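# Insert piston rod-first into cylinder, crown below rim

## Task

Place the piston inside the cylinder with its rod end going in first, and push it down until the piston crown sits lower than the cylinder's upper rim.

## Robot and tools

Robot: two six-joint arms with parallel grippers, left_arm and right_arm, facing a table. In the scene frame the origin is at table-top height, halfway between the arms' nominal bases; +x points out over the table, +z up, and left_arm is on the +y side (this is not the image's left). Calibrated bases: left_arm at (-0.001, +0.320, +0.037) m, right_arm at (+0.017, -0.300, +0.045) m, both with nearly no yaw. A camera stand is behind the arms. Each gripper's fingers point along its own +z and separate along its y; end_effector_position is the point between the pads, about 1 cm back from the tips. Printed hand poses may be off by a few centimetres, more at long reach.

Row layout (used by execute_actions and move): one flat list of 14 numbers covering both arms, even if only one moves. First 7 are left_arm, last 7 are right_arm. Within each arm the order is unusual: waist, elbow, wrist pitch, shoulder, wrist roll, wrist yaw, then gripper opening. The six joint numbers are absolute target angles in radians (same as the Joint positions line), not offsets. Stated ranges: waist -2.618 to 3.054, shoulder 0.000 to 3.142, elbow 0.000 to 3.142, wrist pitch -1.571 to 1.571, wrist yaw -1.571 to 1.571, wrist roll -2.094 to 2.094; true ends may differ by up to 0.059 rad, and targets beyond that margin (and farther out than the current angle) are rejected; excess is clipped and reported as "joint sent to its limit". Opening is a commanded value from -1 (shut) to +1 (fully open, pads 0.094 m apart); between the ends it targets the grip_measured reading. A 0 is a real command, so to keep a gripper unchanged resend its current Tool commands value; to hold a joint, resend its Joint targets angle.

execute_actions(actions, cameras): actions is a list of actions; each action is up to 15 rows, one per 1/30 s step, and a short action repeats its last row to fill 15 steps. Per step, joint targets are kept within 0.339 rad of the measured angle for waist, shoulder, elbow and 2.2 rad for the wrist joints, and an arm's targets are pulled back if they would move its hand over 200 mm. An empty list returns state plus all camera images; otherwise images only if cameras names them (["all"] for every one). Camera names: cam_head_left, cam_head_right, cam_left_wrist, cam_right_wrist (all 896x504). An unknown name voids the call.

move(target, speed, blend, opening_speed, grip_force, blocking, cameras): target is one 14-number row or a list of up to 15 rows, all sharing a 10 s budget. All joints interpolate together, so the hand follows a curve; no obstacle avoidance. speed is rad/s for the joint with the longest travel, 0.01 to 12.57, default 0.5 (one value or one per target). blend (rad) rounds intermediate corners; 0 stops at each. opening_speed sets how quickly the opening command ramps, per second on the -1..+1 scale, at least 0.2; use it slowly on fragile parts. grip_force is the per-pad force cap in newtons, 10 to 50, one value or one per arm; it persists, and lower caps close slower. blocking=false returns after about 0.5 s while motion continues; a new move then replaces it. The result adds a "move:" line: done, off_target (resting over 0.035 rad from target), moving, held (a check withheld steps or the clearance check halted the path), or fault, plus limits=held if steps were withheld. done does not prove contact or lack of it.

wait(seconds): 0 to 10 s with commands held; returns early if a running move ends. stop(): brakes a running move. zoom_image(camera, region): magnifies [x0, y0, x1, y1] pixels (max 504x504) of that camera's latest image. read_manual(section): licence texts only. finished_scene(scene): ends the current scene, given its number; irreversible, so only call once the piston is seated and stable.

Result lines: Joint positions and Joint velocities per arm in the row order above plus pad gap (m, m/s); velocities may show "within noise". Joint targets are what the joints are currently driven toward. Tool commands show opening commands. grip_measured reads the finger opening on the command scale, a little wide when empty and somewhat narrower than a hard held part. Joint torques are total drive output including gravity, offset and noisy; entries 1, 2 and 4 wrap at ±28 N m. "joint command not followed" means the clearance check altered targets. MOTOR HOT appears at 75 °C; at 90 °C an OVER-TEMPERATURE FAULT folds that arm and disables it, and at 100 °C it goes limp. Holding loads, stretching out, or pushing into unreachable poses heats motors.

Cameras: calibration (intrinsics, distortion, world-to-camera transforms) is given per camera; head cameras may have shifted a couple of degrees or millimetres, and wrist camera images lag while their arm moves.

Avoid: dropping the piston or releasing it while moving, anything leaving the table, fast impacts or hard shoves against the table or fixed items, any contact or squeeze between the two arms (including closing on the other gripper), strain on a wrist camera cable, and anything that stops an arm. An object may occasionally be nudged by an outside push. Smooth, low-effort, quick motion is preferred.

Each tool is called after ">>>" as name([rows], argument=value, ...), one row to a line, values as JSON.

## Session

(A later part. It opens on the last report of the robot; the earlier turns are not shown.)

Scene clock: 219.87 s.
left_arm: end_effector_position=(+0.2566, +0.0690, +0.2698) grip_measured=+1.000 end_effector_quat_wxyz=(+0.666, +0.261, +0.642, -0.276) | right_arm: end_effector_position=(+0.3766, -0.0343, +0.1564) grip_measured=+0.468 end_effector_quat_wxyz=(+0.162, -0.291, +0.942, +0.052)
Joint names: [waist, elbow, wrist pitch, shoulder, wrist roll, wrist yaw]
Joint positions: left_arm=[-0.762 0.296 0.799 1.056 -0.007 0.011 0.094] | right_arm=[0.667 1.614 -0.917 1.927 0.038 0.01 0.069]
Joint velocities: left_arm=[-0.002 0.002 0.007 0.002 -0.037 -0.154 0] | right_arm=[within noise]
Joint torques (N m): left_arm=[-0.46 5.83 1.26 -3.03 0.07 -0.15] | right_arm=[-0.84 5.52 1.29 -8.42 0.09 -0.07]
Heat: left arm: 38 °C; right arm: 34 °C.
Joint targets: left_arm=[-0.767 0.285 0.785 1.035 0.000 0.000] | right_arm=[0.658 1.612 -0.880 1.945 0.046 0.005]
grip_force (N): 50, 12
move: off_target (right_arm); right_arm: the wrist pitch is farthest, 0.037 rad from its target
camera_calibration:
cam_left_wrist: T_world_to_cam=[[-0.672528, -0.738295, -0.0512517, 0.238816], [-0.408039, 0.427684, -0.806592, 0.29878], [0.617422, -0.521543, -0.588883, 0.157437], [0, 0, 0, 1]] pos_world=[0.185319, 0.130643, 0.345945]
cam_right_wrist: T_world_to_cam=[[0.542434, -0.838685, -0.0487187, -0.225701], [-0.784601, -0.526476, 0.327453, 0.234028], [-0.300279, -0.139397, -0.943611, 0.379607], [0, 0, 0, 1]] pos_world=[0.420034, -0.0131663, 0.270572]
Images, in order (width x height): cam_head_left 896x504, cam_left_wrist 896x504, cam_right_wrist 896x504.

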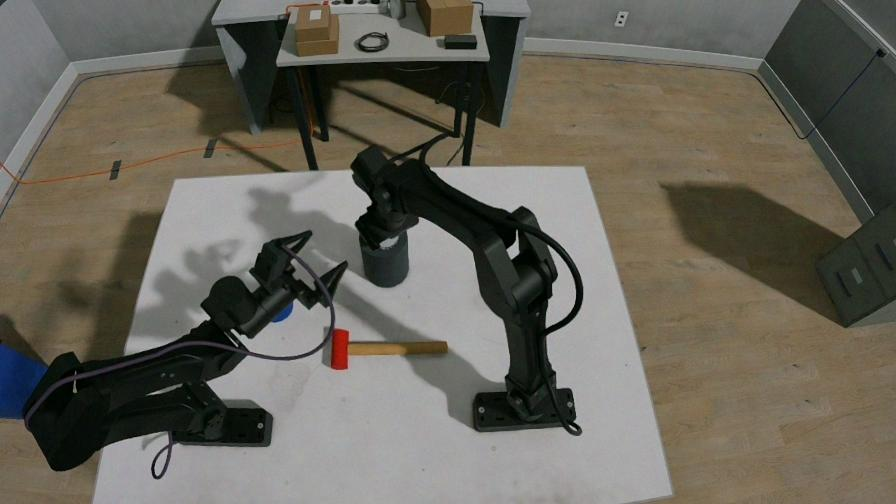

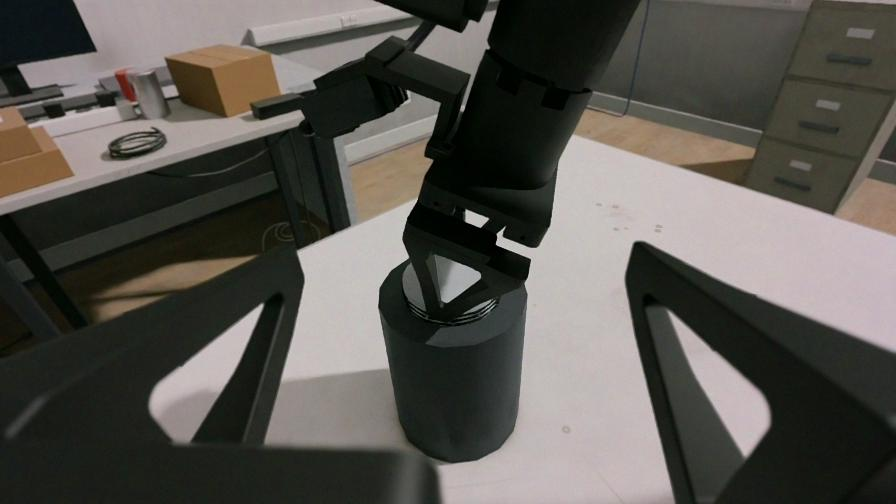

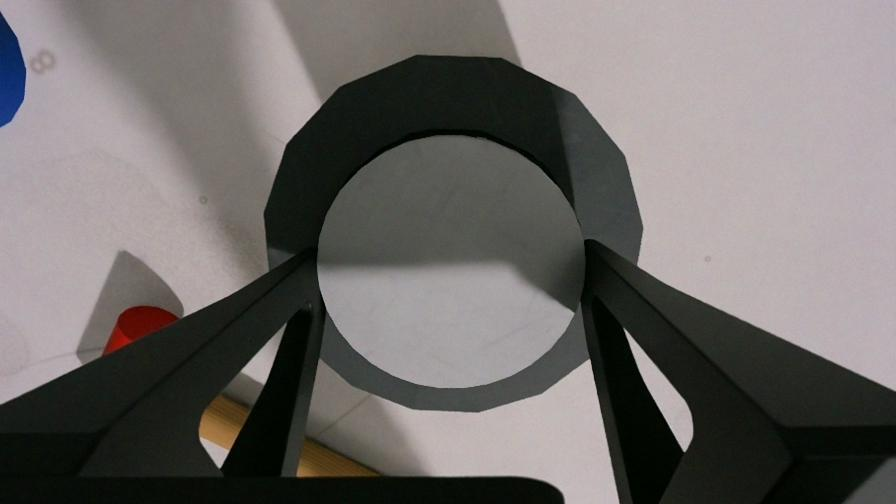

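>>> move(target=[-0.767, 0.285, 0.785, 1.035, 0.0, 0.0, 1.0, 0.658, 1.6120, -0.885, 1.942, 0.046, 0.005, 0.95], speed=0.05, opening_speed=0.5, grip_force=[50, 30], cameras=["cam_left_wrist", "cam_right_wrist"])

>>> zoom_image(camera="cam_left_wrist", region=[365, 220, 545, 360])

Scene clock: 224.53 s.
left_arm: end_effector_position=(+0.2566, +0.0690, +0.2698) grip_measured=+1.000 end_effector_quat_wxyz=(+0.666, +0.261, +0.642, -0.276) | right_arm: end_effector_position=(+0.3798, -0.0318, +0.1568) grip_measured=+0.948 end_effector_quat_wxyz=(+0.168, -0.290, +0.941, +0.054)
Joint names: [waist, elbow, wrist pitch, shoulder, wrist roll, wrist yaw]
Joint positions: left_arm=[-0.762 0.296 0.799 1.056 -0.007 0.011 0.094] | right_arm=[0.667 1.614 -0.9 1.93 0.039 0.009 0.092]
Joint torques (N m): left_arm=[-0.46 5.85 1.27 -3.03 0.07 -0.14] | right_arm=[-0.72 5.46 1.04 -8.99 0.09 -0.05]
Heat: left arm: 38 °C; right arm: 34 °C.
Joint targets: left_arm=[-0.767 0.285 0.785 1.035 0.000 0.000] | right_arm=[0.658 1.612 -0.885 1.942 0.046 0.005]
grip_force (N): 50, 30
move: done
camera_calibration:
cam_left_wrist: T_world_to_cam=[[-0.672528, -0.738295, -0.0512517, 0.238816], [-0.408039, 0.427684, -0.806592, 0.29878], [0.617422, -0.521543, -0.588883, 0.157437], [0, 0, 0, 1]] pos_world=[0.185319, 0.130643, 0.345945]
cam_right_wrist: T_world_to_cam=[[0.542285, -0.838659, -0.050776, -0.224889], [-0.788672, -0.528937, 0.313404, 0.241347], [-0.289696, -0.129908, -0.948262, 0.378325], [0, 0, 0, 1]] pos_world=[0.421897, -0.0118003, 0.271693]
Images, in order (width x height): cam_left_wrist 896x504, cam_right_wrist 896x504.

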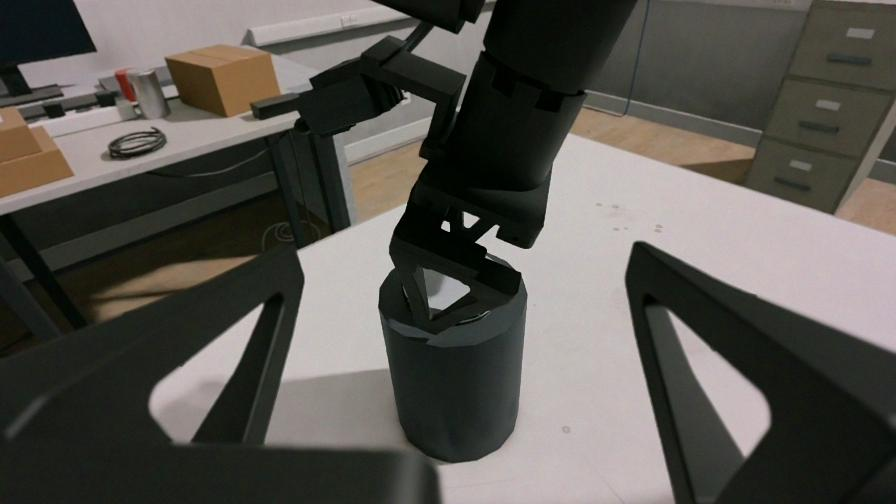

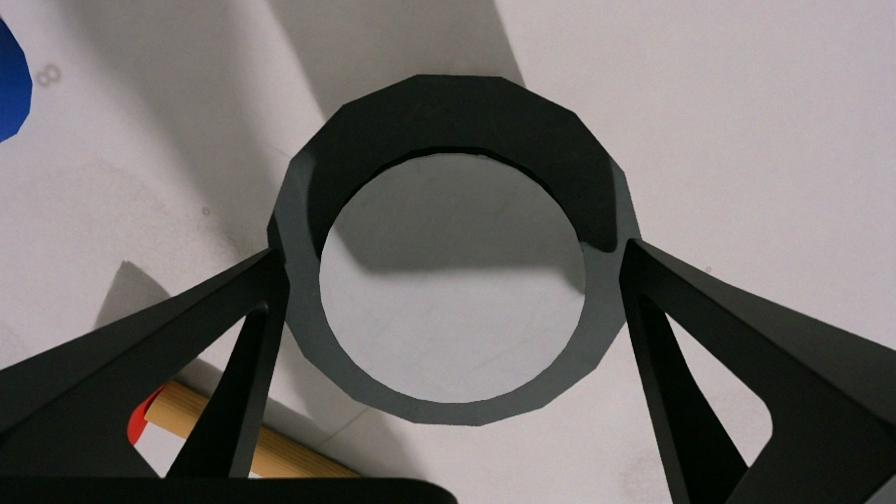

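Scaled by 2.800 from the camera's 896x504 image, which has a finer 1280x720 frame.

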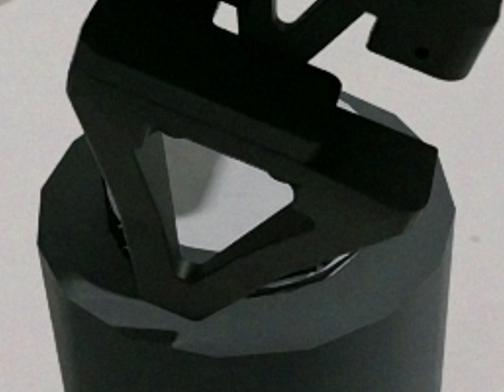

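>>> move([
  [-0.767, 0.285, 0.785, 1.035, 0.0, 0.0, 1.0, 0.658, 2.145, -1.392, 2.128, 0.046, 0.005, 0.95],
  [-0.767, 0.285, 0.785, 1.035, 0.0, 0.0, 1.0, 0.658, 2.145, -1.392, 2.128, 0.046, 0.005, -1.0],
], speed=0.35, grip_force=[50, 30], cameras=["cam_left_wrist", "cam_right_wrist"])

>>> zoom_image(camera="cam_left_wrist", region=[365, 200, 545, 360])

Scene clock: 233.53 s.
left_arm: end_effector_position=(+0.2566, +0.0690, +0.2698) grip_measured=+1.000 end_effector_quat_wxyz=(+0.666, +0.261, +0.642, -0.276) | right_arm: end_effector_position=(+0.3759, -0.0347, +0.2047) grip_measured=-0.967 end_effector_quat_wxyz=(+0.089, -0.294, +0.951, +0.026)
Joint names: [waist, elbow, wrist pitch, shoulder, wrist roll, wrist yaw]
Joint positions: left_arm=[-0.762 0.296 0.799 1.056 -0.007 0.011 0.094] | right_arm=[0.667 2.114 -1.388 2.11 0.039 0.009 0.002]
Joint torques (N m): left_arm=[-0.46 5.82 1.27 -3.03 0.07 -0.14] | right_arm=[-0.75 7.76 0.52 -9.58 0.07 -0.05]
Heat: left arm: 38 °C; right arm: 34 °C.
Joint targets: left_arm=[-0.767 0.285 0.785 1.035 0.000 0.000] | right_arm=[0.658 2.145 -1.392 2.128 0.046 0.005]
grip_force (N): 50, 30
move: moving (right_arm; no rest 5 s after target 2's new numbers were sent)
camera_calibration:
cam_left_wrist: T_world_to_cam=[[-0.672528, -0.738295, -0.0512517, 0.238816], [-0.408039, 0.427684, -0.806592, 0.29878], [0.617422, -0.521543, -0.588883, 0.157437], [0, 0, 0, 1]] pos_world=[0.185319, 0.130643, 0.345945]
cam_right_wrist: T_world_to_cam=[[0.536208, -0.843179, -0.0391228, -0.22313], [-0.735211, -0.489313, 0.469081, 0.17118], [-0.414663, -0.222762, -0.882288, 0.452484], [0, 0, 0, 1]] pos_world=[0.433126, -0.00358128, 0.310195]
Images, in order (width x height): cam_left_wrist 896x504, cam_right_wrist 896x504.

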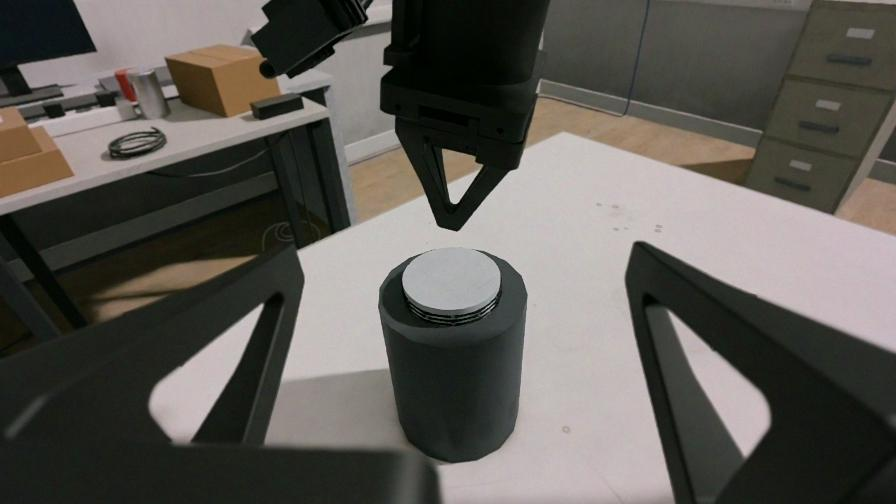

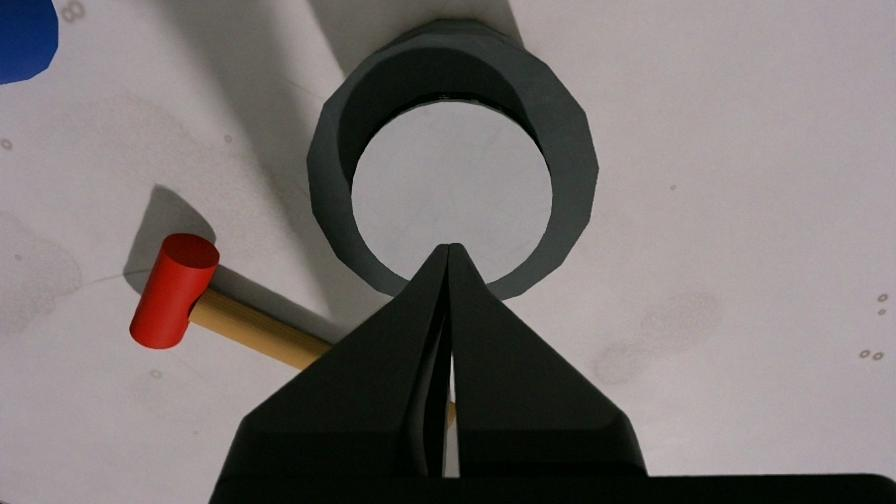

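Scaled by 2.800 from the camera's 896x504 image, which has a finer 1280x720 frame.

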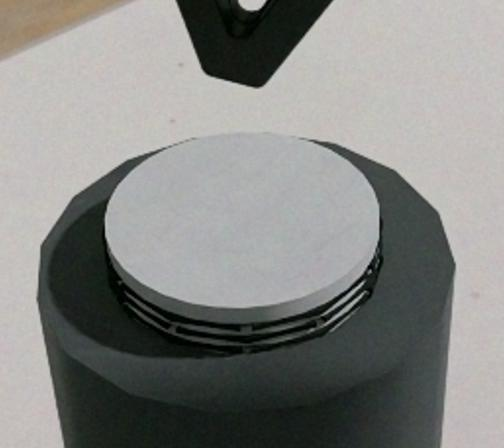

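>>> move(target=[-0.767, 0.285, 0.785, 1.035, 0.0, 0.0, 1.0, 0.658, 1.975, -1.258, 2.058, 0.046, 0.005, -1.0], speed=0.15, grip_force=[50, 30], cameras=["cam_left_wrist", "cam_right_wrist"])

>>> zoom_image(camera="cam_left_wrist", region=[365, 200, 545, 360])

Scene clock: 237.27 s.
left_arm: end_effector_position=(+0.2566, +0.0690, +0.2698) grip_measured=+1.000 end_effector_quat_wxyz=(+0.666, +0.261, +0.642, -0.276) | right_arm: end_effector_position=(+0.3783, -0.0330, +0.1773) grip_measured=-0.969 end_effector_quat_wxyz=(+0.089, -0.294, +0.951, +0.026)
Joint names: [waist, elbow, wrist pitch, shoulder, wrist roll, wrist yaw]
Joint positions: left_arm=[-0.762 0.296 0.799 1.056 -0.007 0.011 0.094] | right_arm=[0.667 1.987 -1.272 2.099 0.039 0.009 0.001]
Joint torques (N m): left_arm=[-0.46 5.85 1.27 -3.03 0.07 -0.15] | right_arm=[-0.76 4.51 0.7 -15.01 0.09 -0.08]
Heat: left arm: 38 °C; right arm: 34 °C.
Joint targets: left_arm=[-0.767 0.285 0.785 1.035 0.000 0.000] | right_arm=[0.658 1.975 -1.258 2.058 0.046 0.005]
grip_force (N): 50, 30
move: off_target (right_arm); right_arm: the shoulder is farthest, 0.041 rad from its target
camera_calibration:
cam_left_wrist: T_world_to_cam=[[-0.672528, -0.738295, -0.0512517, 0.238816], [-0.408039, 0.427684, -0.806592, 0.29878], [0.617422, -0.521543, -0.588883, 0.157437], [0, 0, 0, 1]] pos_world=[0.185319, 0.130643, 0.345945]
cam_right_wrist: T_world_to_cam=[[0.536208, -0.843179, -0.0391228, -0.223971], [-0.735211, -0.489313, 0.469081, 0.186678], [-0.414663, -0.222762, -0.882288, 0.429706], [0, 0, 0, 1]] pos_world=[0.435526, -0.00178128, 0.282795]
Images, in order (width x height): cam_left_wrist 896x504, cam_right_wrist 896x504.

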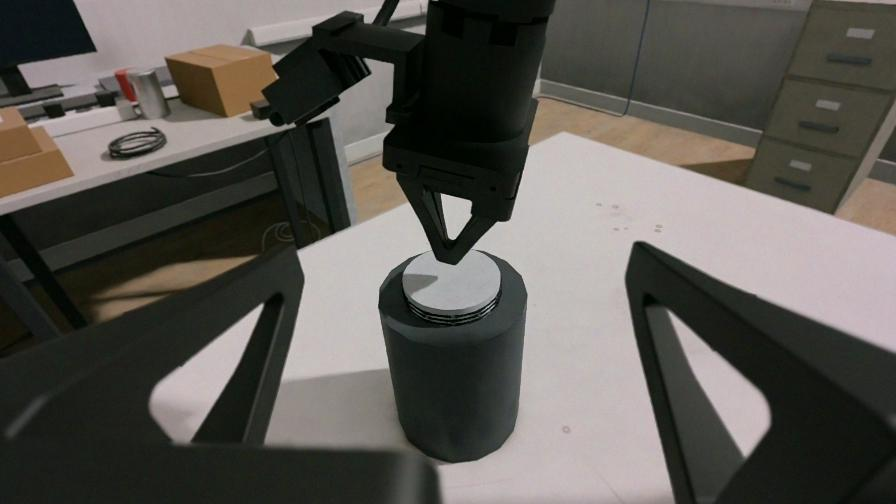

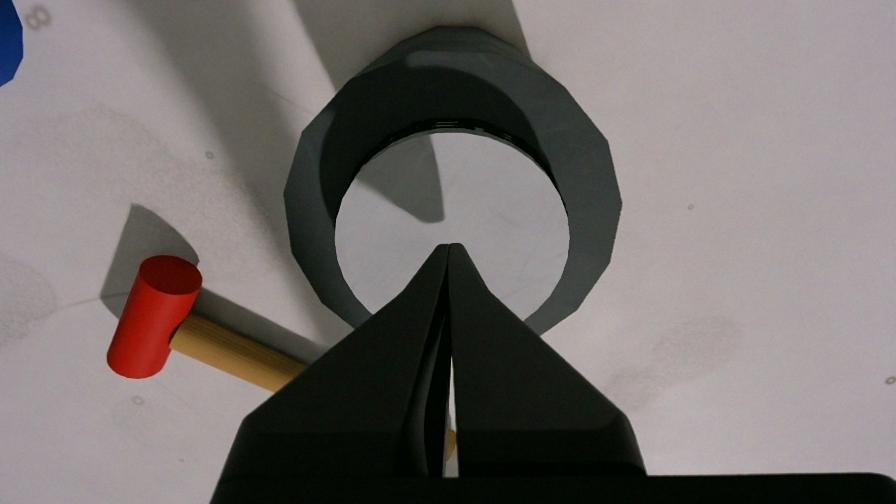

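Scaled by 2.800 from the camera's 896x504 image, which has a finer 1280x720 frame.

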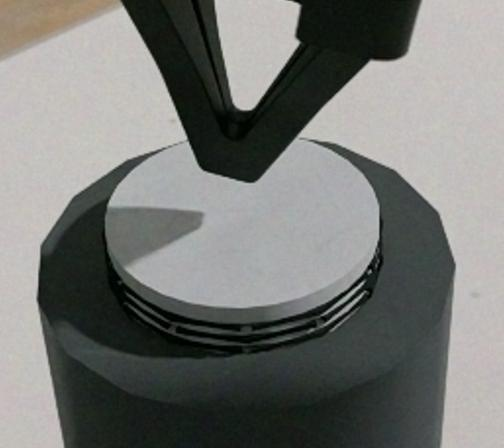

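>>> move(target=[-0.767, 0.285, 0.785, 1.035, 0.0, 0.0, 1.0, 0.658, 1.975, -1.258, 2.150, 0.046, 0.005, -1.0], speed=0.08, grip_force=[50, 30], cameras=["cam_left_wrist", "cam_right_wrist"])

>>> zoom_image(camera="cam_left_wrist", region=[365, 200, 545, 360])

Scene clock: 240.30 s.
left_arm: end_effector_position=(+0.2566, +0.0690, +0.2698) grip_measured=+1.000 end_effector_quat_wxyz=(+0.666, +0.261, +0.642, -0.276) | right_arm: end_effector_position=(+0.3789, -0.0325, +0.1654) grip_measured=-0.969 end_effector_quat_wxyz=(+0.077, -0.294, +0.952, +0.022)
Joint names: [waist, elbow, wrist pitch, shoulder, wrist roll, wrist yaw]
Joint positions: left_arm=[-0.762 0.296 0.799 1.056 -0.007 0.011 0.094] | right_arm=[0.667 1.987 -1.27 2.127 0.039 0.009 0.001]
Joint torques (N m): left_arm=[-0.46 5.83 1.27 -3.03 0.07 -0.14] | right_arm=[-0.77 4.55 0.64 -9.44 0.08 -0.03]
Heat: left arm: 38 °C; right arm: 34 °C.
Joint targets: left_arm=[-0.767 0.285 0.785 1.035 0.000 0.000] | right_arm=[0.658 1.975 -1.258 2.150 0.046 0.005]
grip_force (N): 50, 30
move: done
camera_calibration:
cam_left_wrist: T_world_to_cam=[[-0.672528, -0.738295, -0.0512517, 0.238816], [-0.408039, 0.427684, -0.806592, 0.29878], [0.617422, -0.521543, -0.588883, 0.157437], [0, 0, 0, 1]] pos_world=[0.185319, 0.130643, 0.345945]
cam_right_wrist: T_world_to_cam=[[0.535393, -0.84378, -0.0372787, -0.224396], [-0.725345, -0.48196, 0.491517, 0.185699], [-0.432699, -0.236115, -0.87007, 0.423968], [0, 0, 0, 1]] pos_world=[0.438287, 0.000263912, 0.269242]
Images, in order (width x height): cam_left_wrist 896x504, cam_right_wrist 896x504.

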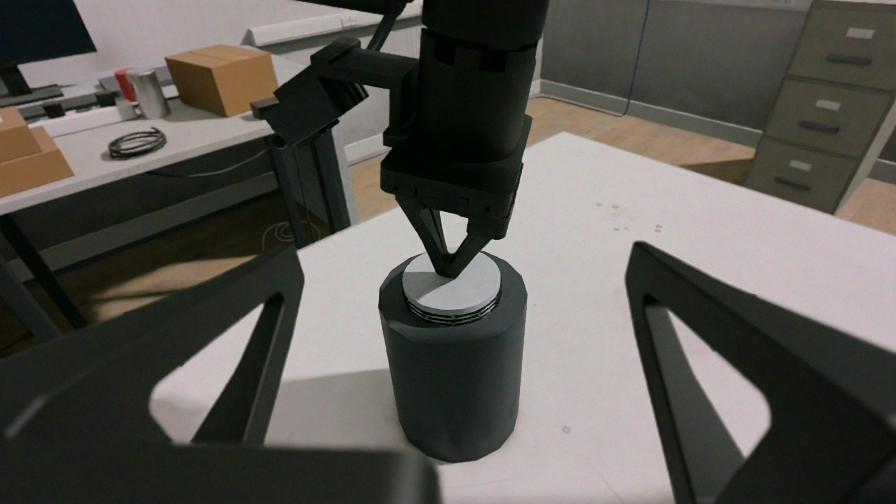

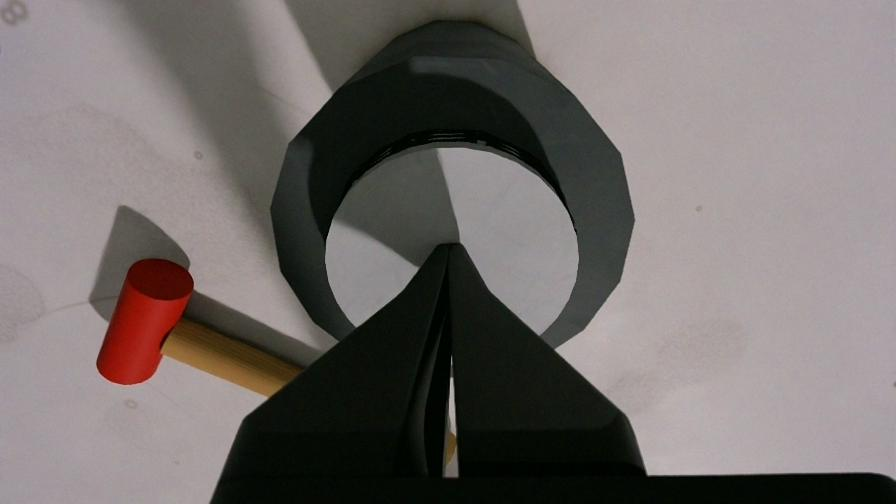

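Scaled by 2.800 from the camera's 896x504 image, which has a finer 1280x720 frame.

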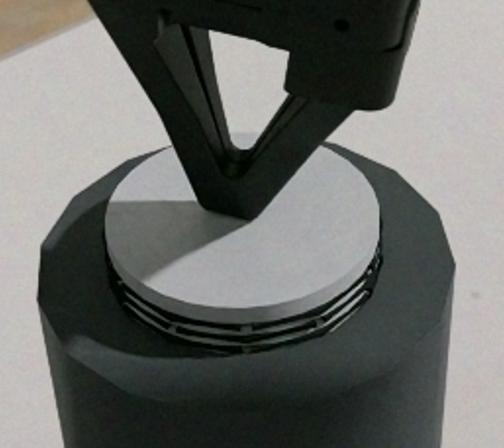

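>>> move(target=[-0.767, 0.285, 0.785, 1.035, 0.0, 0.0, 1.0, 0.658, 1.975, -1.258, 2.182, 0.046, 0.005, -1.0], speed=0.08, grip_force=[50, 30], cameras=["cam_left_wrist", "cam_right_wrist"])

>>> zoom_image(camera="cam_left_wrist", region=[365, 200, 545, 360])

Scene clock: 241.57 s.
left_arm: end_effector_position=(+0.2566, +0.0690, +0.2698) grip_measured=+1.000 end_effector_quat_wxyz=(+0.666, +0.261, +0.642, -0.276) | right_arm: end_effector_position=(+0.3789, -0.0325, +0.1644) grip_measured=-0.969 end_effector_quat_wxyz=(+0.076, -0.294, +0.952, +0.022)
Joint names: [waist, elbow, wrist pitch, shoulder, wrist roll, wrist yaw]
Joint positions: left_arm=[-0.762 0.296 0.799 1.056 -0.007 0.011 0.094] | right_arm=[0.667 1.987 -1.27 2.13 0.039 0.009 0.001]
Joint torques (N m): left_arm=[-0.46 5.85 1.27 -3.03 0.07 -0.14] | right_arm=[-0.75 4.51 0.65 -6.76 0.08 -0.02]
Heat: left arm: 38 °C; right arm: 34 °C.
Joint targets: left_arm=[-0.767 0.285 0.785 1.035 0.000 0.000] | right_arm=[0.658 1.975 -1.258 2.182 0.046 0.005]
grip_force (N): 50, 30
move: off_target (right_arm); right_arm: the shoulder is farthest, 0.052 rad from its target
camera_calibration:
cam_left_wrist: T_world_to_cam=[[-0.672528, -0.738295, -0.0512517, 0.238816], [-0.408039, 0.427684, -0.806592, 0.29878], [0.617422, -0.521543, -0.588883, 0.157437], [0, 0, 0, 1]] pos_world=[0.185319, 0.130643, 0.345945]
cam_right_wrist: T_world_to_cam=[[0.535335, -0.84382, -0.037204, -0.224374], [-0.724431, -0.481349, 0.493461, 0.185617], [-0.4343, -0.237215, -0.868972, 0.423465], [0, 0, 0, 1]] pos_world=[0.438492, 0.000467646, 0.268037]
Images, in order (width x height): cam_left_wrist 896x504, cam_right_wrist 896x504.

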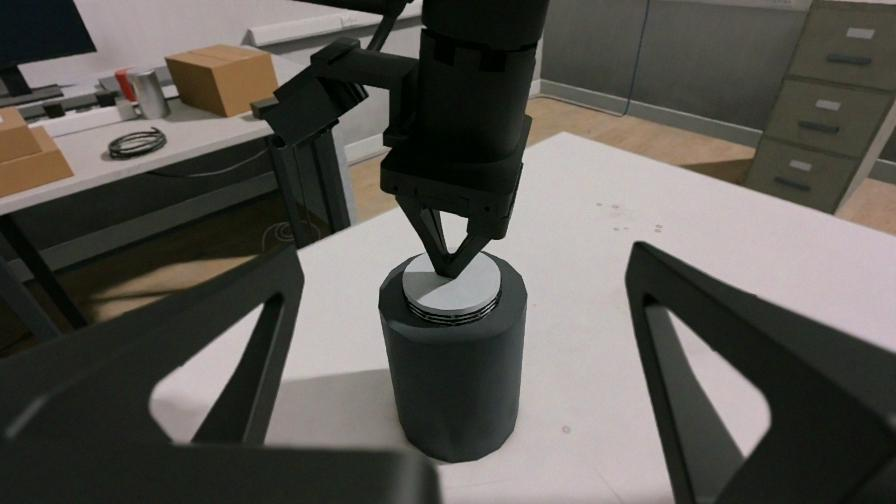

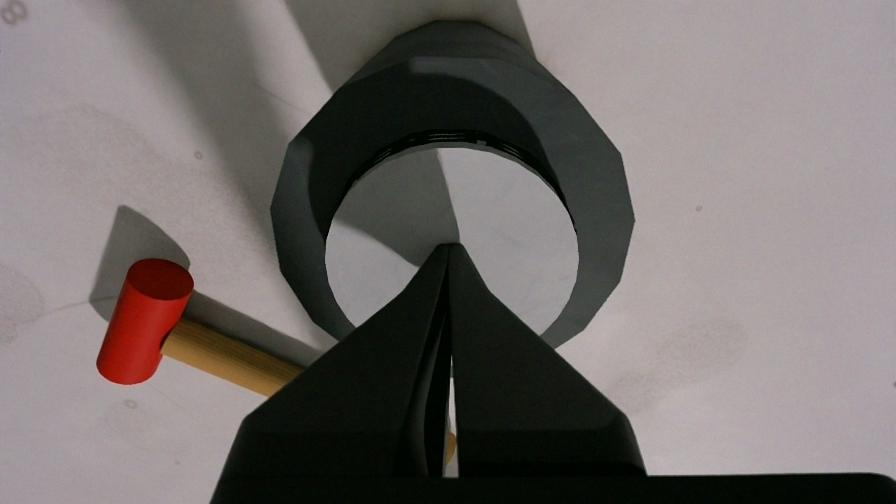

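Scaled by 2.800 from the camera's 896x504 image, which has a finer 1280x720 frame.

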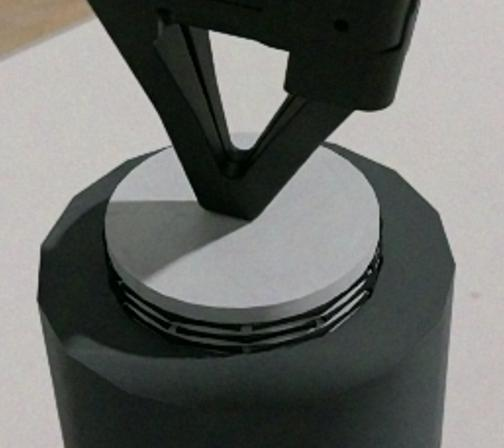

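>>> move(target=[-0.767, 0.285, 0.785, 1.035, 0.0, 0.0, 1.0, 0.658, 1.975, -1.258, 2.212, 0.046, 0.005, -1.0], speed=0.08, grip_force=[50, 30], cameras=["cam_left_wrist"])

>>> zoom_image(camera="cam_left_wrist", region=[365, 200, 545, 360])

Scene clock: 242.87 s.
left_arm: end_effector_position=(+0.2566, +0.0690, +0.2698) grip_measured=+1.000 end_effector_quat_wxyz=(+0.666, +0.261, +0.642, -0.276) | right_arm: end_effector_position=(+0.3788, -0.0326, +0.1635) grip_measured=-0.969 end_effector_quat_wxyz=(+0.073, -0.294, +0.953, +0.021)
Joint names: [waist, elbow, wrist pitch, shoulder, wrist roll, wrist yaw]
Joint positions: left_arm=[-0.762 0.296 0.799 1.056 -0.007 0.011 0.094] | right_arm=[0.667 1.993 -1.276 2.135 0.039 0.009 0.001]
Joint torques (N m): left_arm=[-0.44 5.83 1.26 -3.03 0.07 -0.14] | right_arm=[-0.77 3.99 0.68 -4.67 0.08 -0.04]
Heat: left arm: 38 °C; right arm: 34 °C.
Joint targets: left_arm=[-0.767 0.285 0.785 1.035 0.000 0.000] | right_arm=[0.658 1.975 -1.258 2.212 0.046 0.005]
grip_force (N): 50, 30
move: off_target (right_arm); right_arm: the shoulder is farthest, 0.077 rad from its target
camera_calibration:
cam_left_wrist: T_world_to_cam=[[-0.672528, -0.738295, -0.0512517, 0.238816], [-0.408039, 0.427684, -0.806592, 0.29878], [0.617422, -0.521543, -0.588883, 0.157437], [0, 0, 0, 1]] pos_world=[0.185319, 0.130643, 0.345945]
Images, in order (width x height): cam_left_wrist 896x504.

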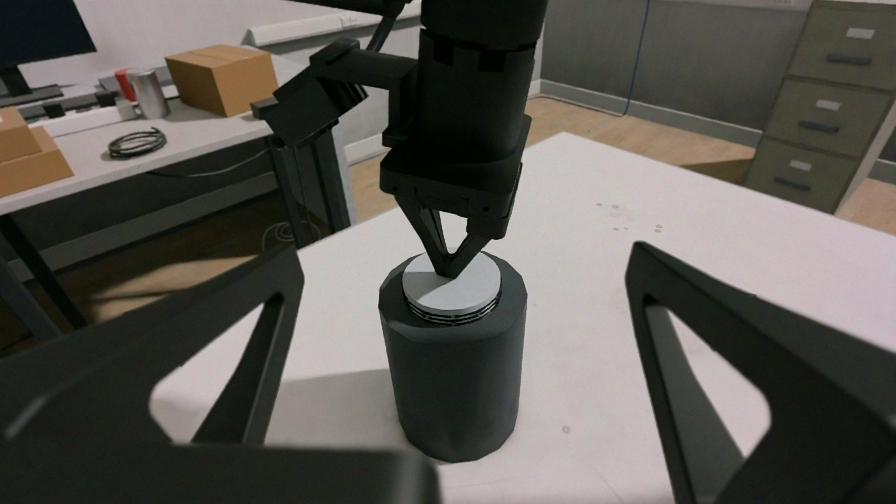

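Scaled by 2.800 from the camera's 896x504 image, which has a finer 1280x720 frame.

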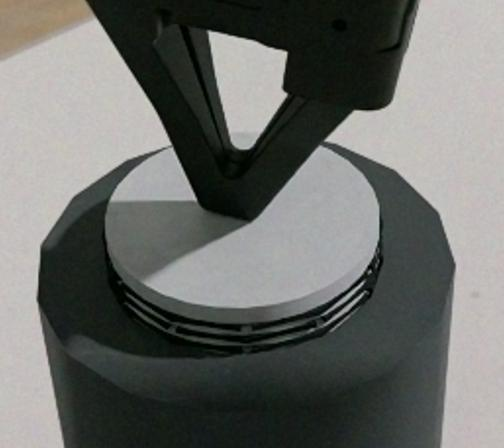

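>>> zoom_image(camera="cam_left_wrist", region=[395, 270, 455, 330])

>>> zoom_image(camera="cam_left_wrist", region=[450, 270, 510, 330])

Scaled by 8.400 from the camera's 896x504 image, which has a finer 1280x720 frame.

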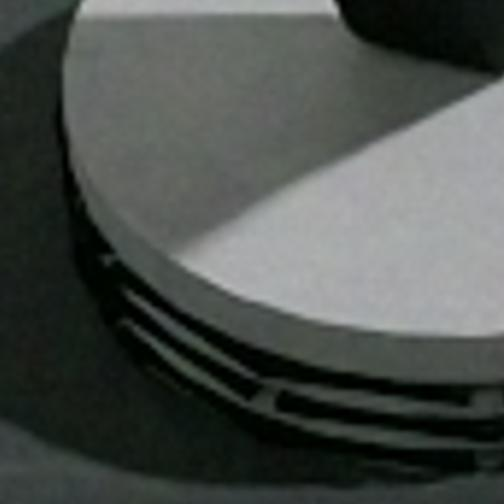

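Scaled by 8.400 from the camera's 896x504 image, which has a finer 1280x720 frame.

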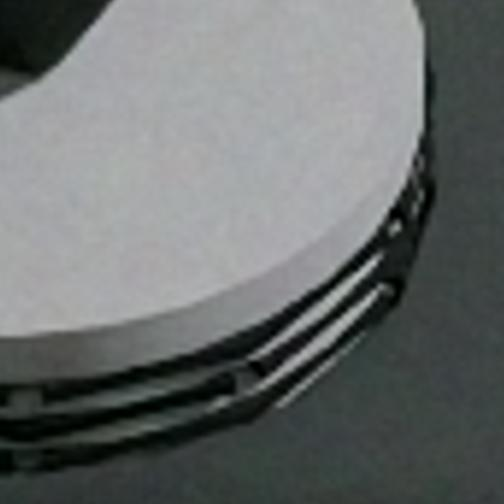

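>>> move(target=[-0.767, 0.285, 0.785, 1.035, 0.0, 0.0, 1.0, 0.658, 1.975, -1.205, 2.212, 0.046, 0.005, -1.0], speed=0.05, grip_force=[50, 30], cameras=["cam_left_wrist", "cam_right_wrist"])

>>> zoom_image(camera="cam_left_wrist", region=[365, 200, 545, 360])

Scene clock: 248.57 s.
left_arm: end_effector_position=(+0.2566, +0.0690, +0.2698) grip_measured=+1.000 end_effector_quat_wxyz=(+0.666, +0.261, +0.642, -0.276) | right_arm: end_effector_position=(+0.3792, -0.0323, +0.1636) grip_measured=-0.969 end_effector_quat_wxyz=(+0.074, -0.294, +0.953, +0.021)
Joint names: [waist, elbow, wrist pitch, shoulder, wrist roll, wrist yaw]
Joint positions: left_arm=[-0.762 0.296 0.799 1.056 -0.007 0.011 0.094] | right_arm=[0.667 1.993 -1.274 2.135 0.039 0.009 0.001]
Joint torques (N m): left_arm=[-0.46 5.85 1.27 -3.02 0.08 -0.14] | right_arm=[-0.85 4.01 1.33 -4.68 0.08 -0.05]
Heat: left arm: 39 °C; right arm: 33 °C.
Joint targets: left_arm=[-0.767 0.285 0.785 1.035 0.000 0.000] | right_arm=[0.658 1.975 -1.205 2.212 0.046 0.005]
grip_force (N): 50, 30
move: off_target (right_arm); right_arm: the shoulder is farthest, 0.077 rad from its target
camera_calibration:
cam_left_wrist: T_world_to_cam=[[-0.672528, -0.738295, -0.0512517, 0.238816], [-0.408039, 0.427684, -0.806592, 0.29878], [0.617422, -0.521543, -0.588883, 0.157437], [0, 0, 0, 1]] pos_world=[0.185319, 0.130643, 0.345945]
cam_right_wrist: T_world_to_cam=[[0.535229, -0.843899, -0.0369324, -0.22437], [-0.722885, -0.480221, 0.496816, 0.185153], [-0.436998, -0.239212, -0.86707, 0.423498], [0, 0, 0, 1]] pos_world=[0.439001, 0.00087441, 0.266929]
Images, in order (width x height): cam_left_wrist 896x504, cam_right_wrist 896x504.

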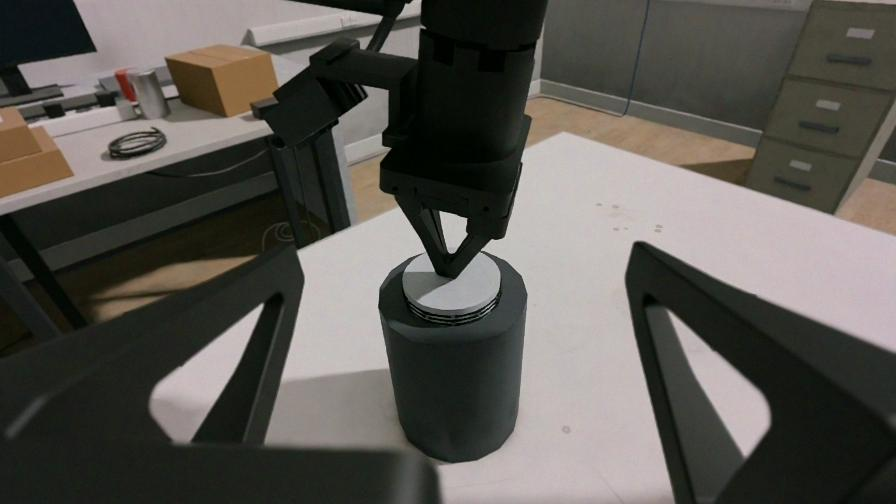

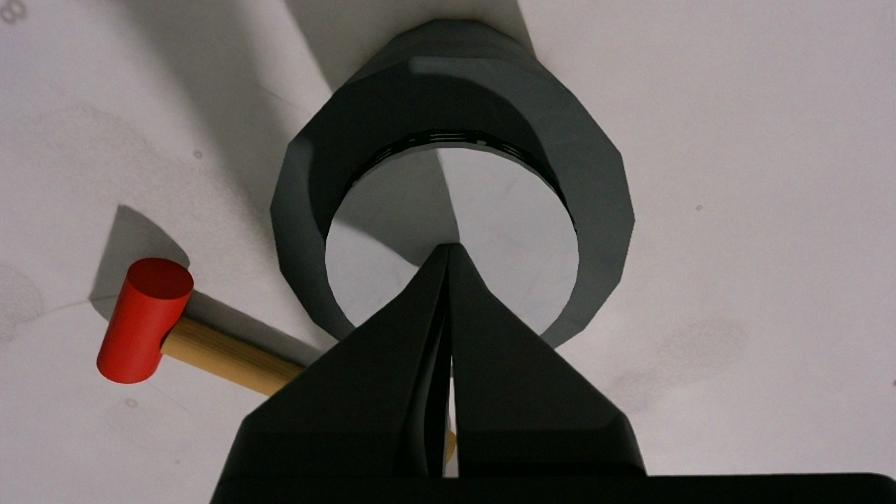

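Scaled by 2.800 from the camera's 896x504 image, which has a finer 1280x720 frame.

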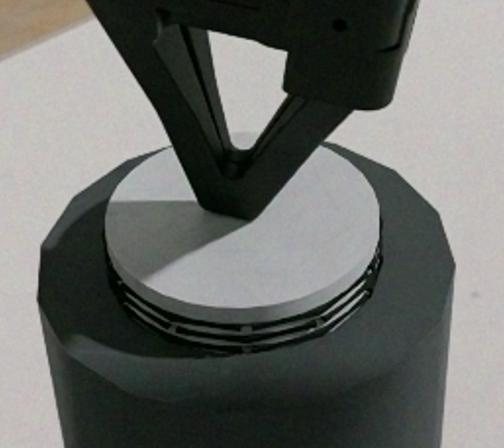

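>>> move([
  [-0.767, 0.285, 0.785, 1.035, 0.0, 0.0, 1.0, 0.658, 1.975, -1.258, 2.02, 0.046, 0.005, -1.0],
  [-0.767, 0.285, 0.785, 1.035, 0.0, 0.0, 1.0, 0.658, 1.28, -0.535, 1.59, 0.0, 0.0, 1.0],
], speed=[0.3, 0.5], blend=[0.02, 0.0], grip_force=[50, 50], cameras=["cam_left_wrist", "cam_right_wrist"])

Scene clock: 254.93 s.
left_arm: end_effector_position=(+0.2566, +0.0690, +0.2698) grip_measured=+1.000 end_effector_quat_wxyz=(+0.666, +0.261, +0.642, -0.276) | right_arm: end_effector_position=(+0.3740, -0.0355, +0.2121) grip_measured=+0.998 end_effector_quat_wxyz=(+0.323, -0.293, +0.894, +0.104)
Joint names: [waist, elbow, wrist pitch, shoulder, wrist roll, wrist yaw]
Joint positions: left_arm=[-0.762 0.296 0.799 1.056 -0.007 0.011 0.094] | right_arm=[0.667 1.294 -0.551 1.622 0.003 0.007 0.094]
Joint torques (N m): left_arm=[-0.47 5.83 1.27 -3.03 0.07 -0.15] | right_arm=[-0.81 4.98 1.59 -10.76 -0.03 -0.06]
Heat: left arm: 39 °C; right arm: 33 °C.
Joint targets: left_arm=[-0.767 0.285 0.785 1.035 0.000 0.000] | right_arm=[0.658 1.280 -0.535 1.590 0.000 0.000]
move: done
camera_calibration:
cam_left_wrist: T_world_to_cam=[[-0.672528, -0.738295, -0.0512517, 0.238816], [-0.408039, 0.427684, -0.806592, 0.29878], [0.617422, -0.521543, -0.588883, 0.157437], [0, 0, 0, 1]] pos_world=[0.185319, 0.130643, 0.345945]
cam_right_wrist: T_world_to_cam=[[0.583154, -0.810901, -0.0487006, -0.2368], [-0.812241, -0.583052, -0.0177471, 0.294692], [-0.0140038, 0.0499059, -0.998656, 0.342599], [0, 0, 0, 1]] pos_world=[0.382249, -0.0372985, 0.335836]
Images, in order (width x height): cam_left_wrist 896x504, cam_right_wrist 896x504.

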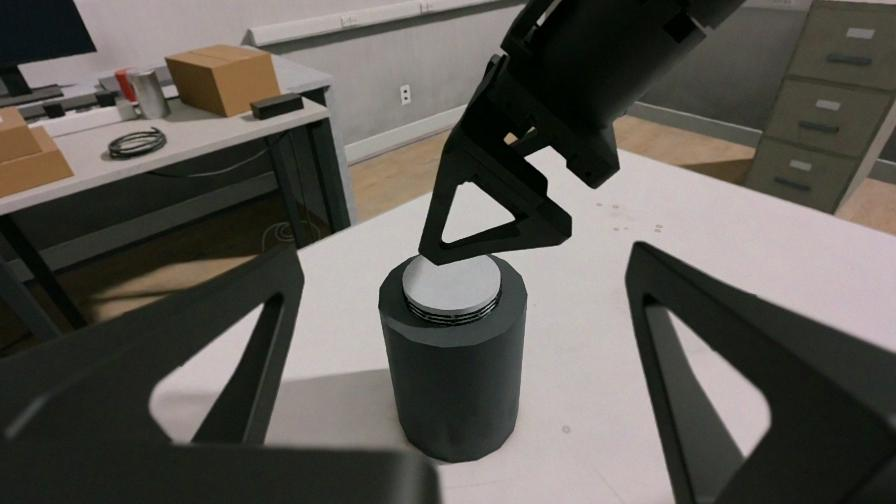

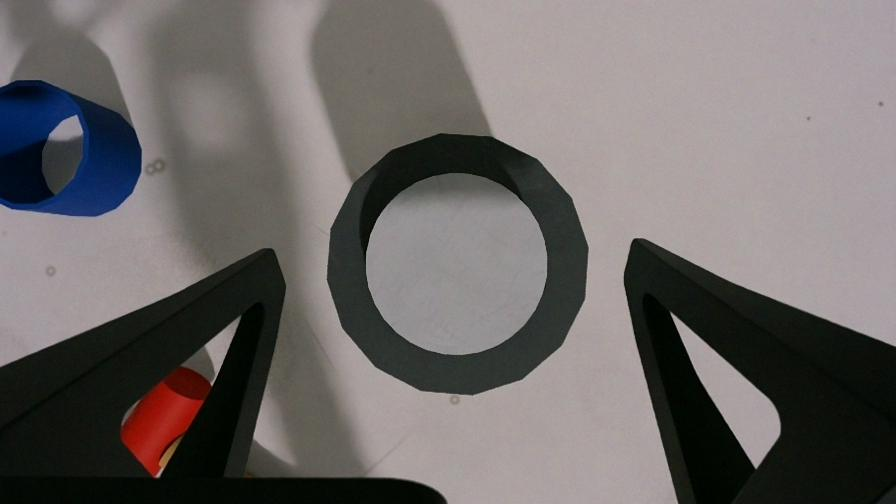

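>>> zoom_image(camera="cam_right_wrist", region=[320, 125, 600, 400])

>>> zoom_image(camera="cam_right_wrist", region=[355, 165, 455, 265])

>>> zoom_image(camera="cam_right_wrist", region=[455, 165, 555, 265])

>>> zoom_image(camera="cam_right_wrist", region=[355, 265, 455, 365])

>>> zoom_image(camera="cam_right_wrist", region=[455, 265, 555, 365])

Scaled by 1.800 from the camera's 896x504 image, which has a finer 1280x720 frame.

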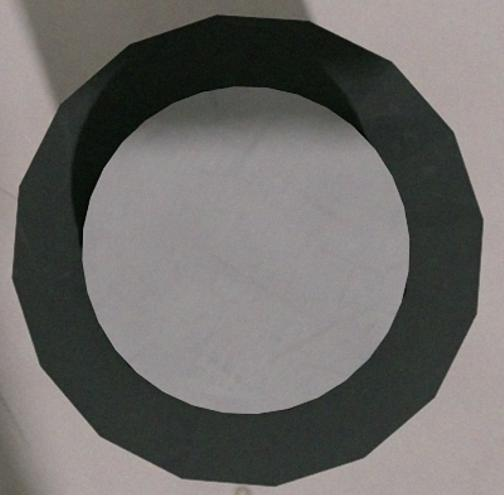

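Scaled by 5.040 from the camera's 896x504 image, which has a finer 1280x720 frame.

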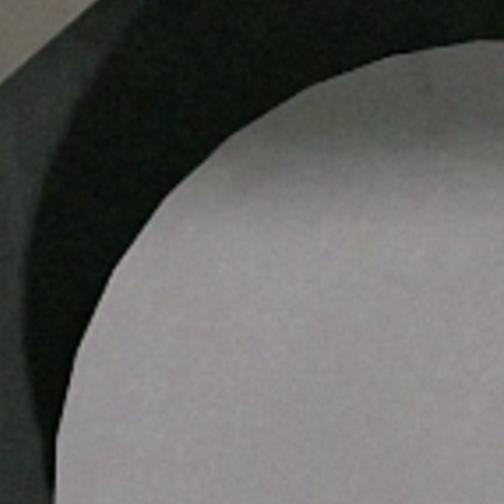

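Scaled by 5.040 from the camera's 896x504 image, which has a finer 1280x720 frame.

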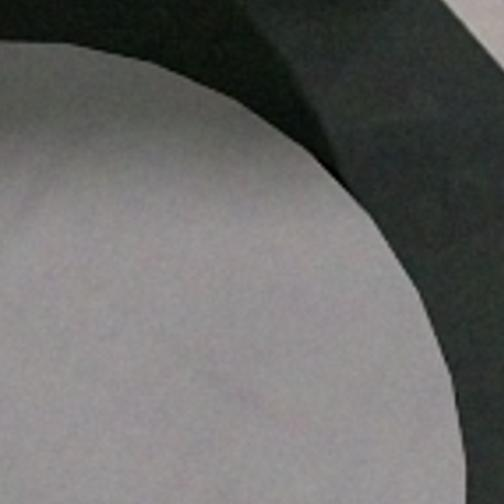

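Scaled by 5.040 from the camera's 896x504 image, which has a finer 1280x720 frame.

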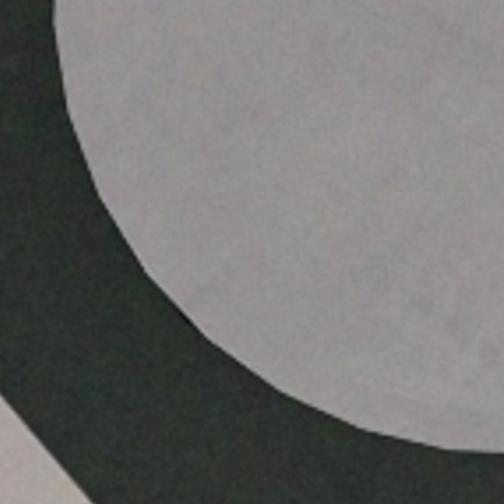

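Scaled by 5.040 from the camera's 896x504 image, which has a finer 1280x720 frame.

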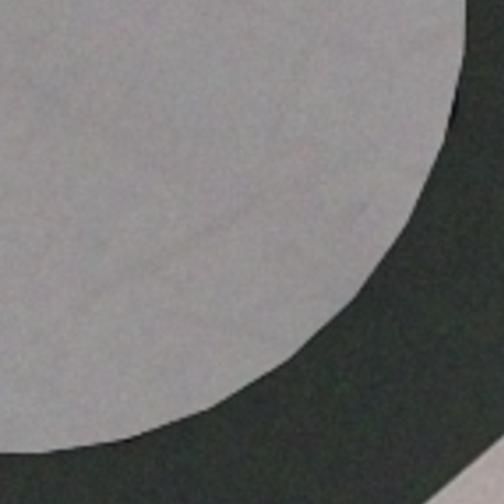

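>>> move(target=[-0.767, 0.285, 0.785, 1.035, 0.0, 0.0, 1.0, 0.658, 1.911, -1.274, 2.041, 0.0, 0.0, -1.0], speed=0.4, grip_force=[50, 50], cameras=["cam_left_wrist", "cam_right_wrist"])

>>> zoom_image(camera="cam_left_wrist", region=[365, 200, 545, 360])

Scene clock: 263.47 s.
left_arm: end_effector_position=(+0.2566, +0.0690, +0.2698) grip_measured=+1.000 end_effector_quat_wxyz=(+0.666, +0.261, +0.642, -0.276) | right_arm: end_effector_position=(+0.3585, -0.0470, +0.1756) grip_measured=-0.980 end_effector_quat_wxyz=(+0.073, -0.312, +0.947, +0.021)
Joint names: [waist, elbow, wrist pitch, shoulder, wrist roll, wrist yaw]
Joint positions: left_arm=[-0.762 0.296 0.799 1.056 -0.007 0.011 0.094] | right_arm=[0.667 1.878 -1.27 2.028 0.002 0.007 0.001]
Joint torques (N m): left_arm=[-0.46 5.83 1.27 -3.03 0.08 -0.14] | right_arm=[-0.75 7.97 0.45 -9.35 -0.01 -0.09]
Heat: left arm: 39 °C; right arm: 33 °C.
Joint targets: left_arm=[-0.767 0.285 0.785 1.035 0.000 0.000] | right_arm=[0.658 1.911 -1.274 2.041 0.000 0.000]
move: done
camera_calibration:
cam_left_wrist: T_world_to_cam=[[-0.672528, -0.738295, -0.0512517, 0.238816], [-0.408039, 0.427684, -0.806592, 0.29878], [0.617422, -0.521543, -0.588883, 0.157437], [0, 0, 0, 1]] pos_world=[0.185319, 0.130643, 0.345945]
cam_right_wrist: T_world_to_cam=[[0.566048, -0.823684, -0.0336803, -0.236002], [-0.704246, -0.504398, 0.49962, 0.148857], [-0.428518, -0.25909, -0.865589, 0.417228], [0, 0, 0, 1]] pos_world=[0.41721, -0.0112087, 0.278827]
Images, in order (width x height): cam_left_wrist 896x504, cam_right_wrist 896x504.

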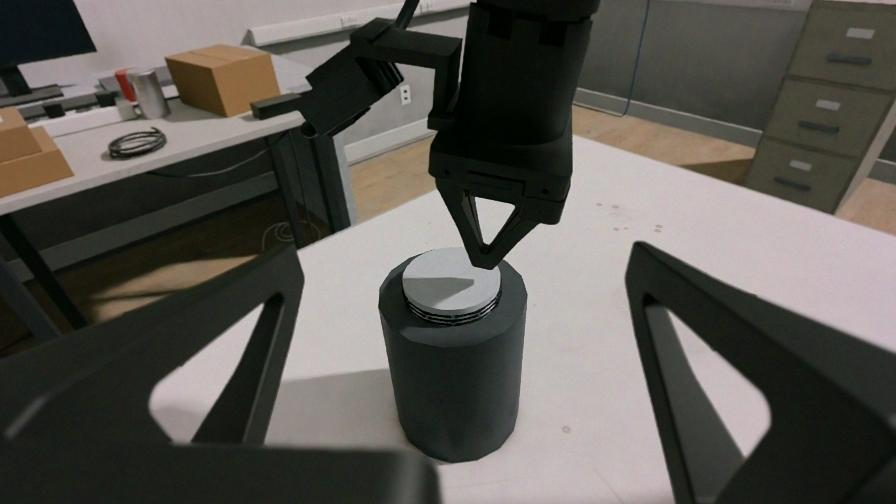

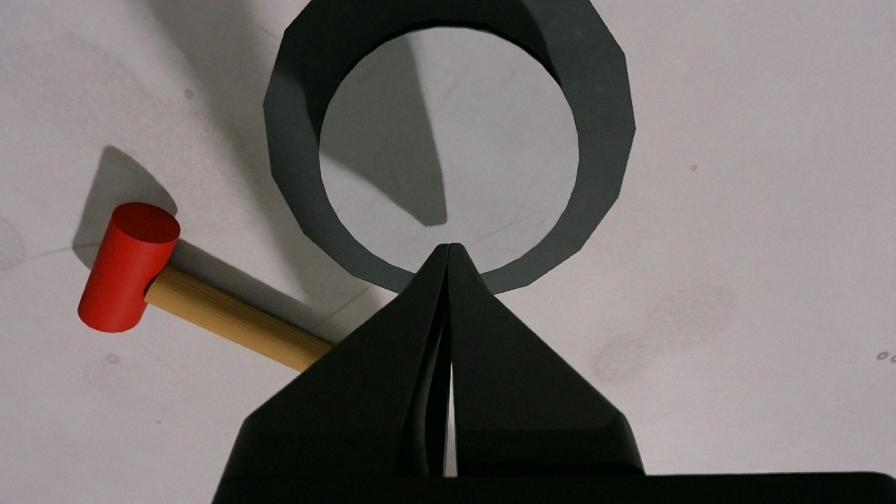

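Scaled by 2.800 from the camera's 896x504 image, which has a finer 1280x720 frame.

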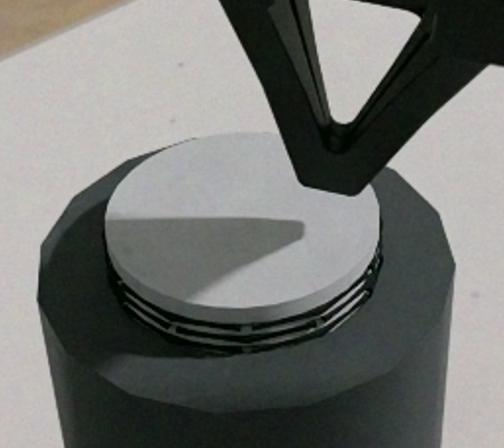

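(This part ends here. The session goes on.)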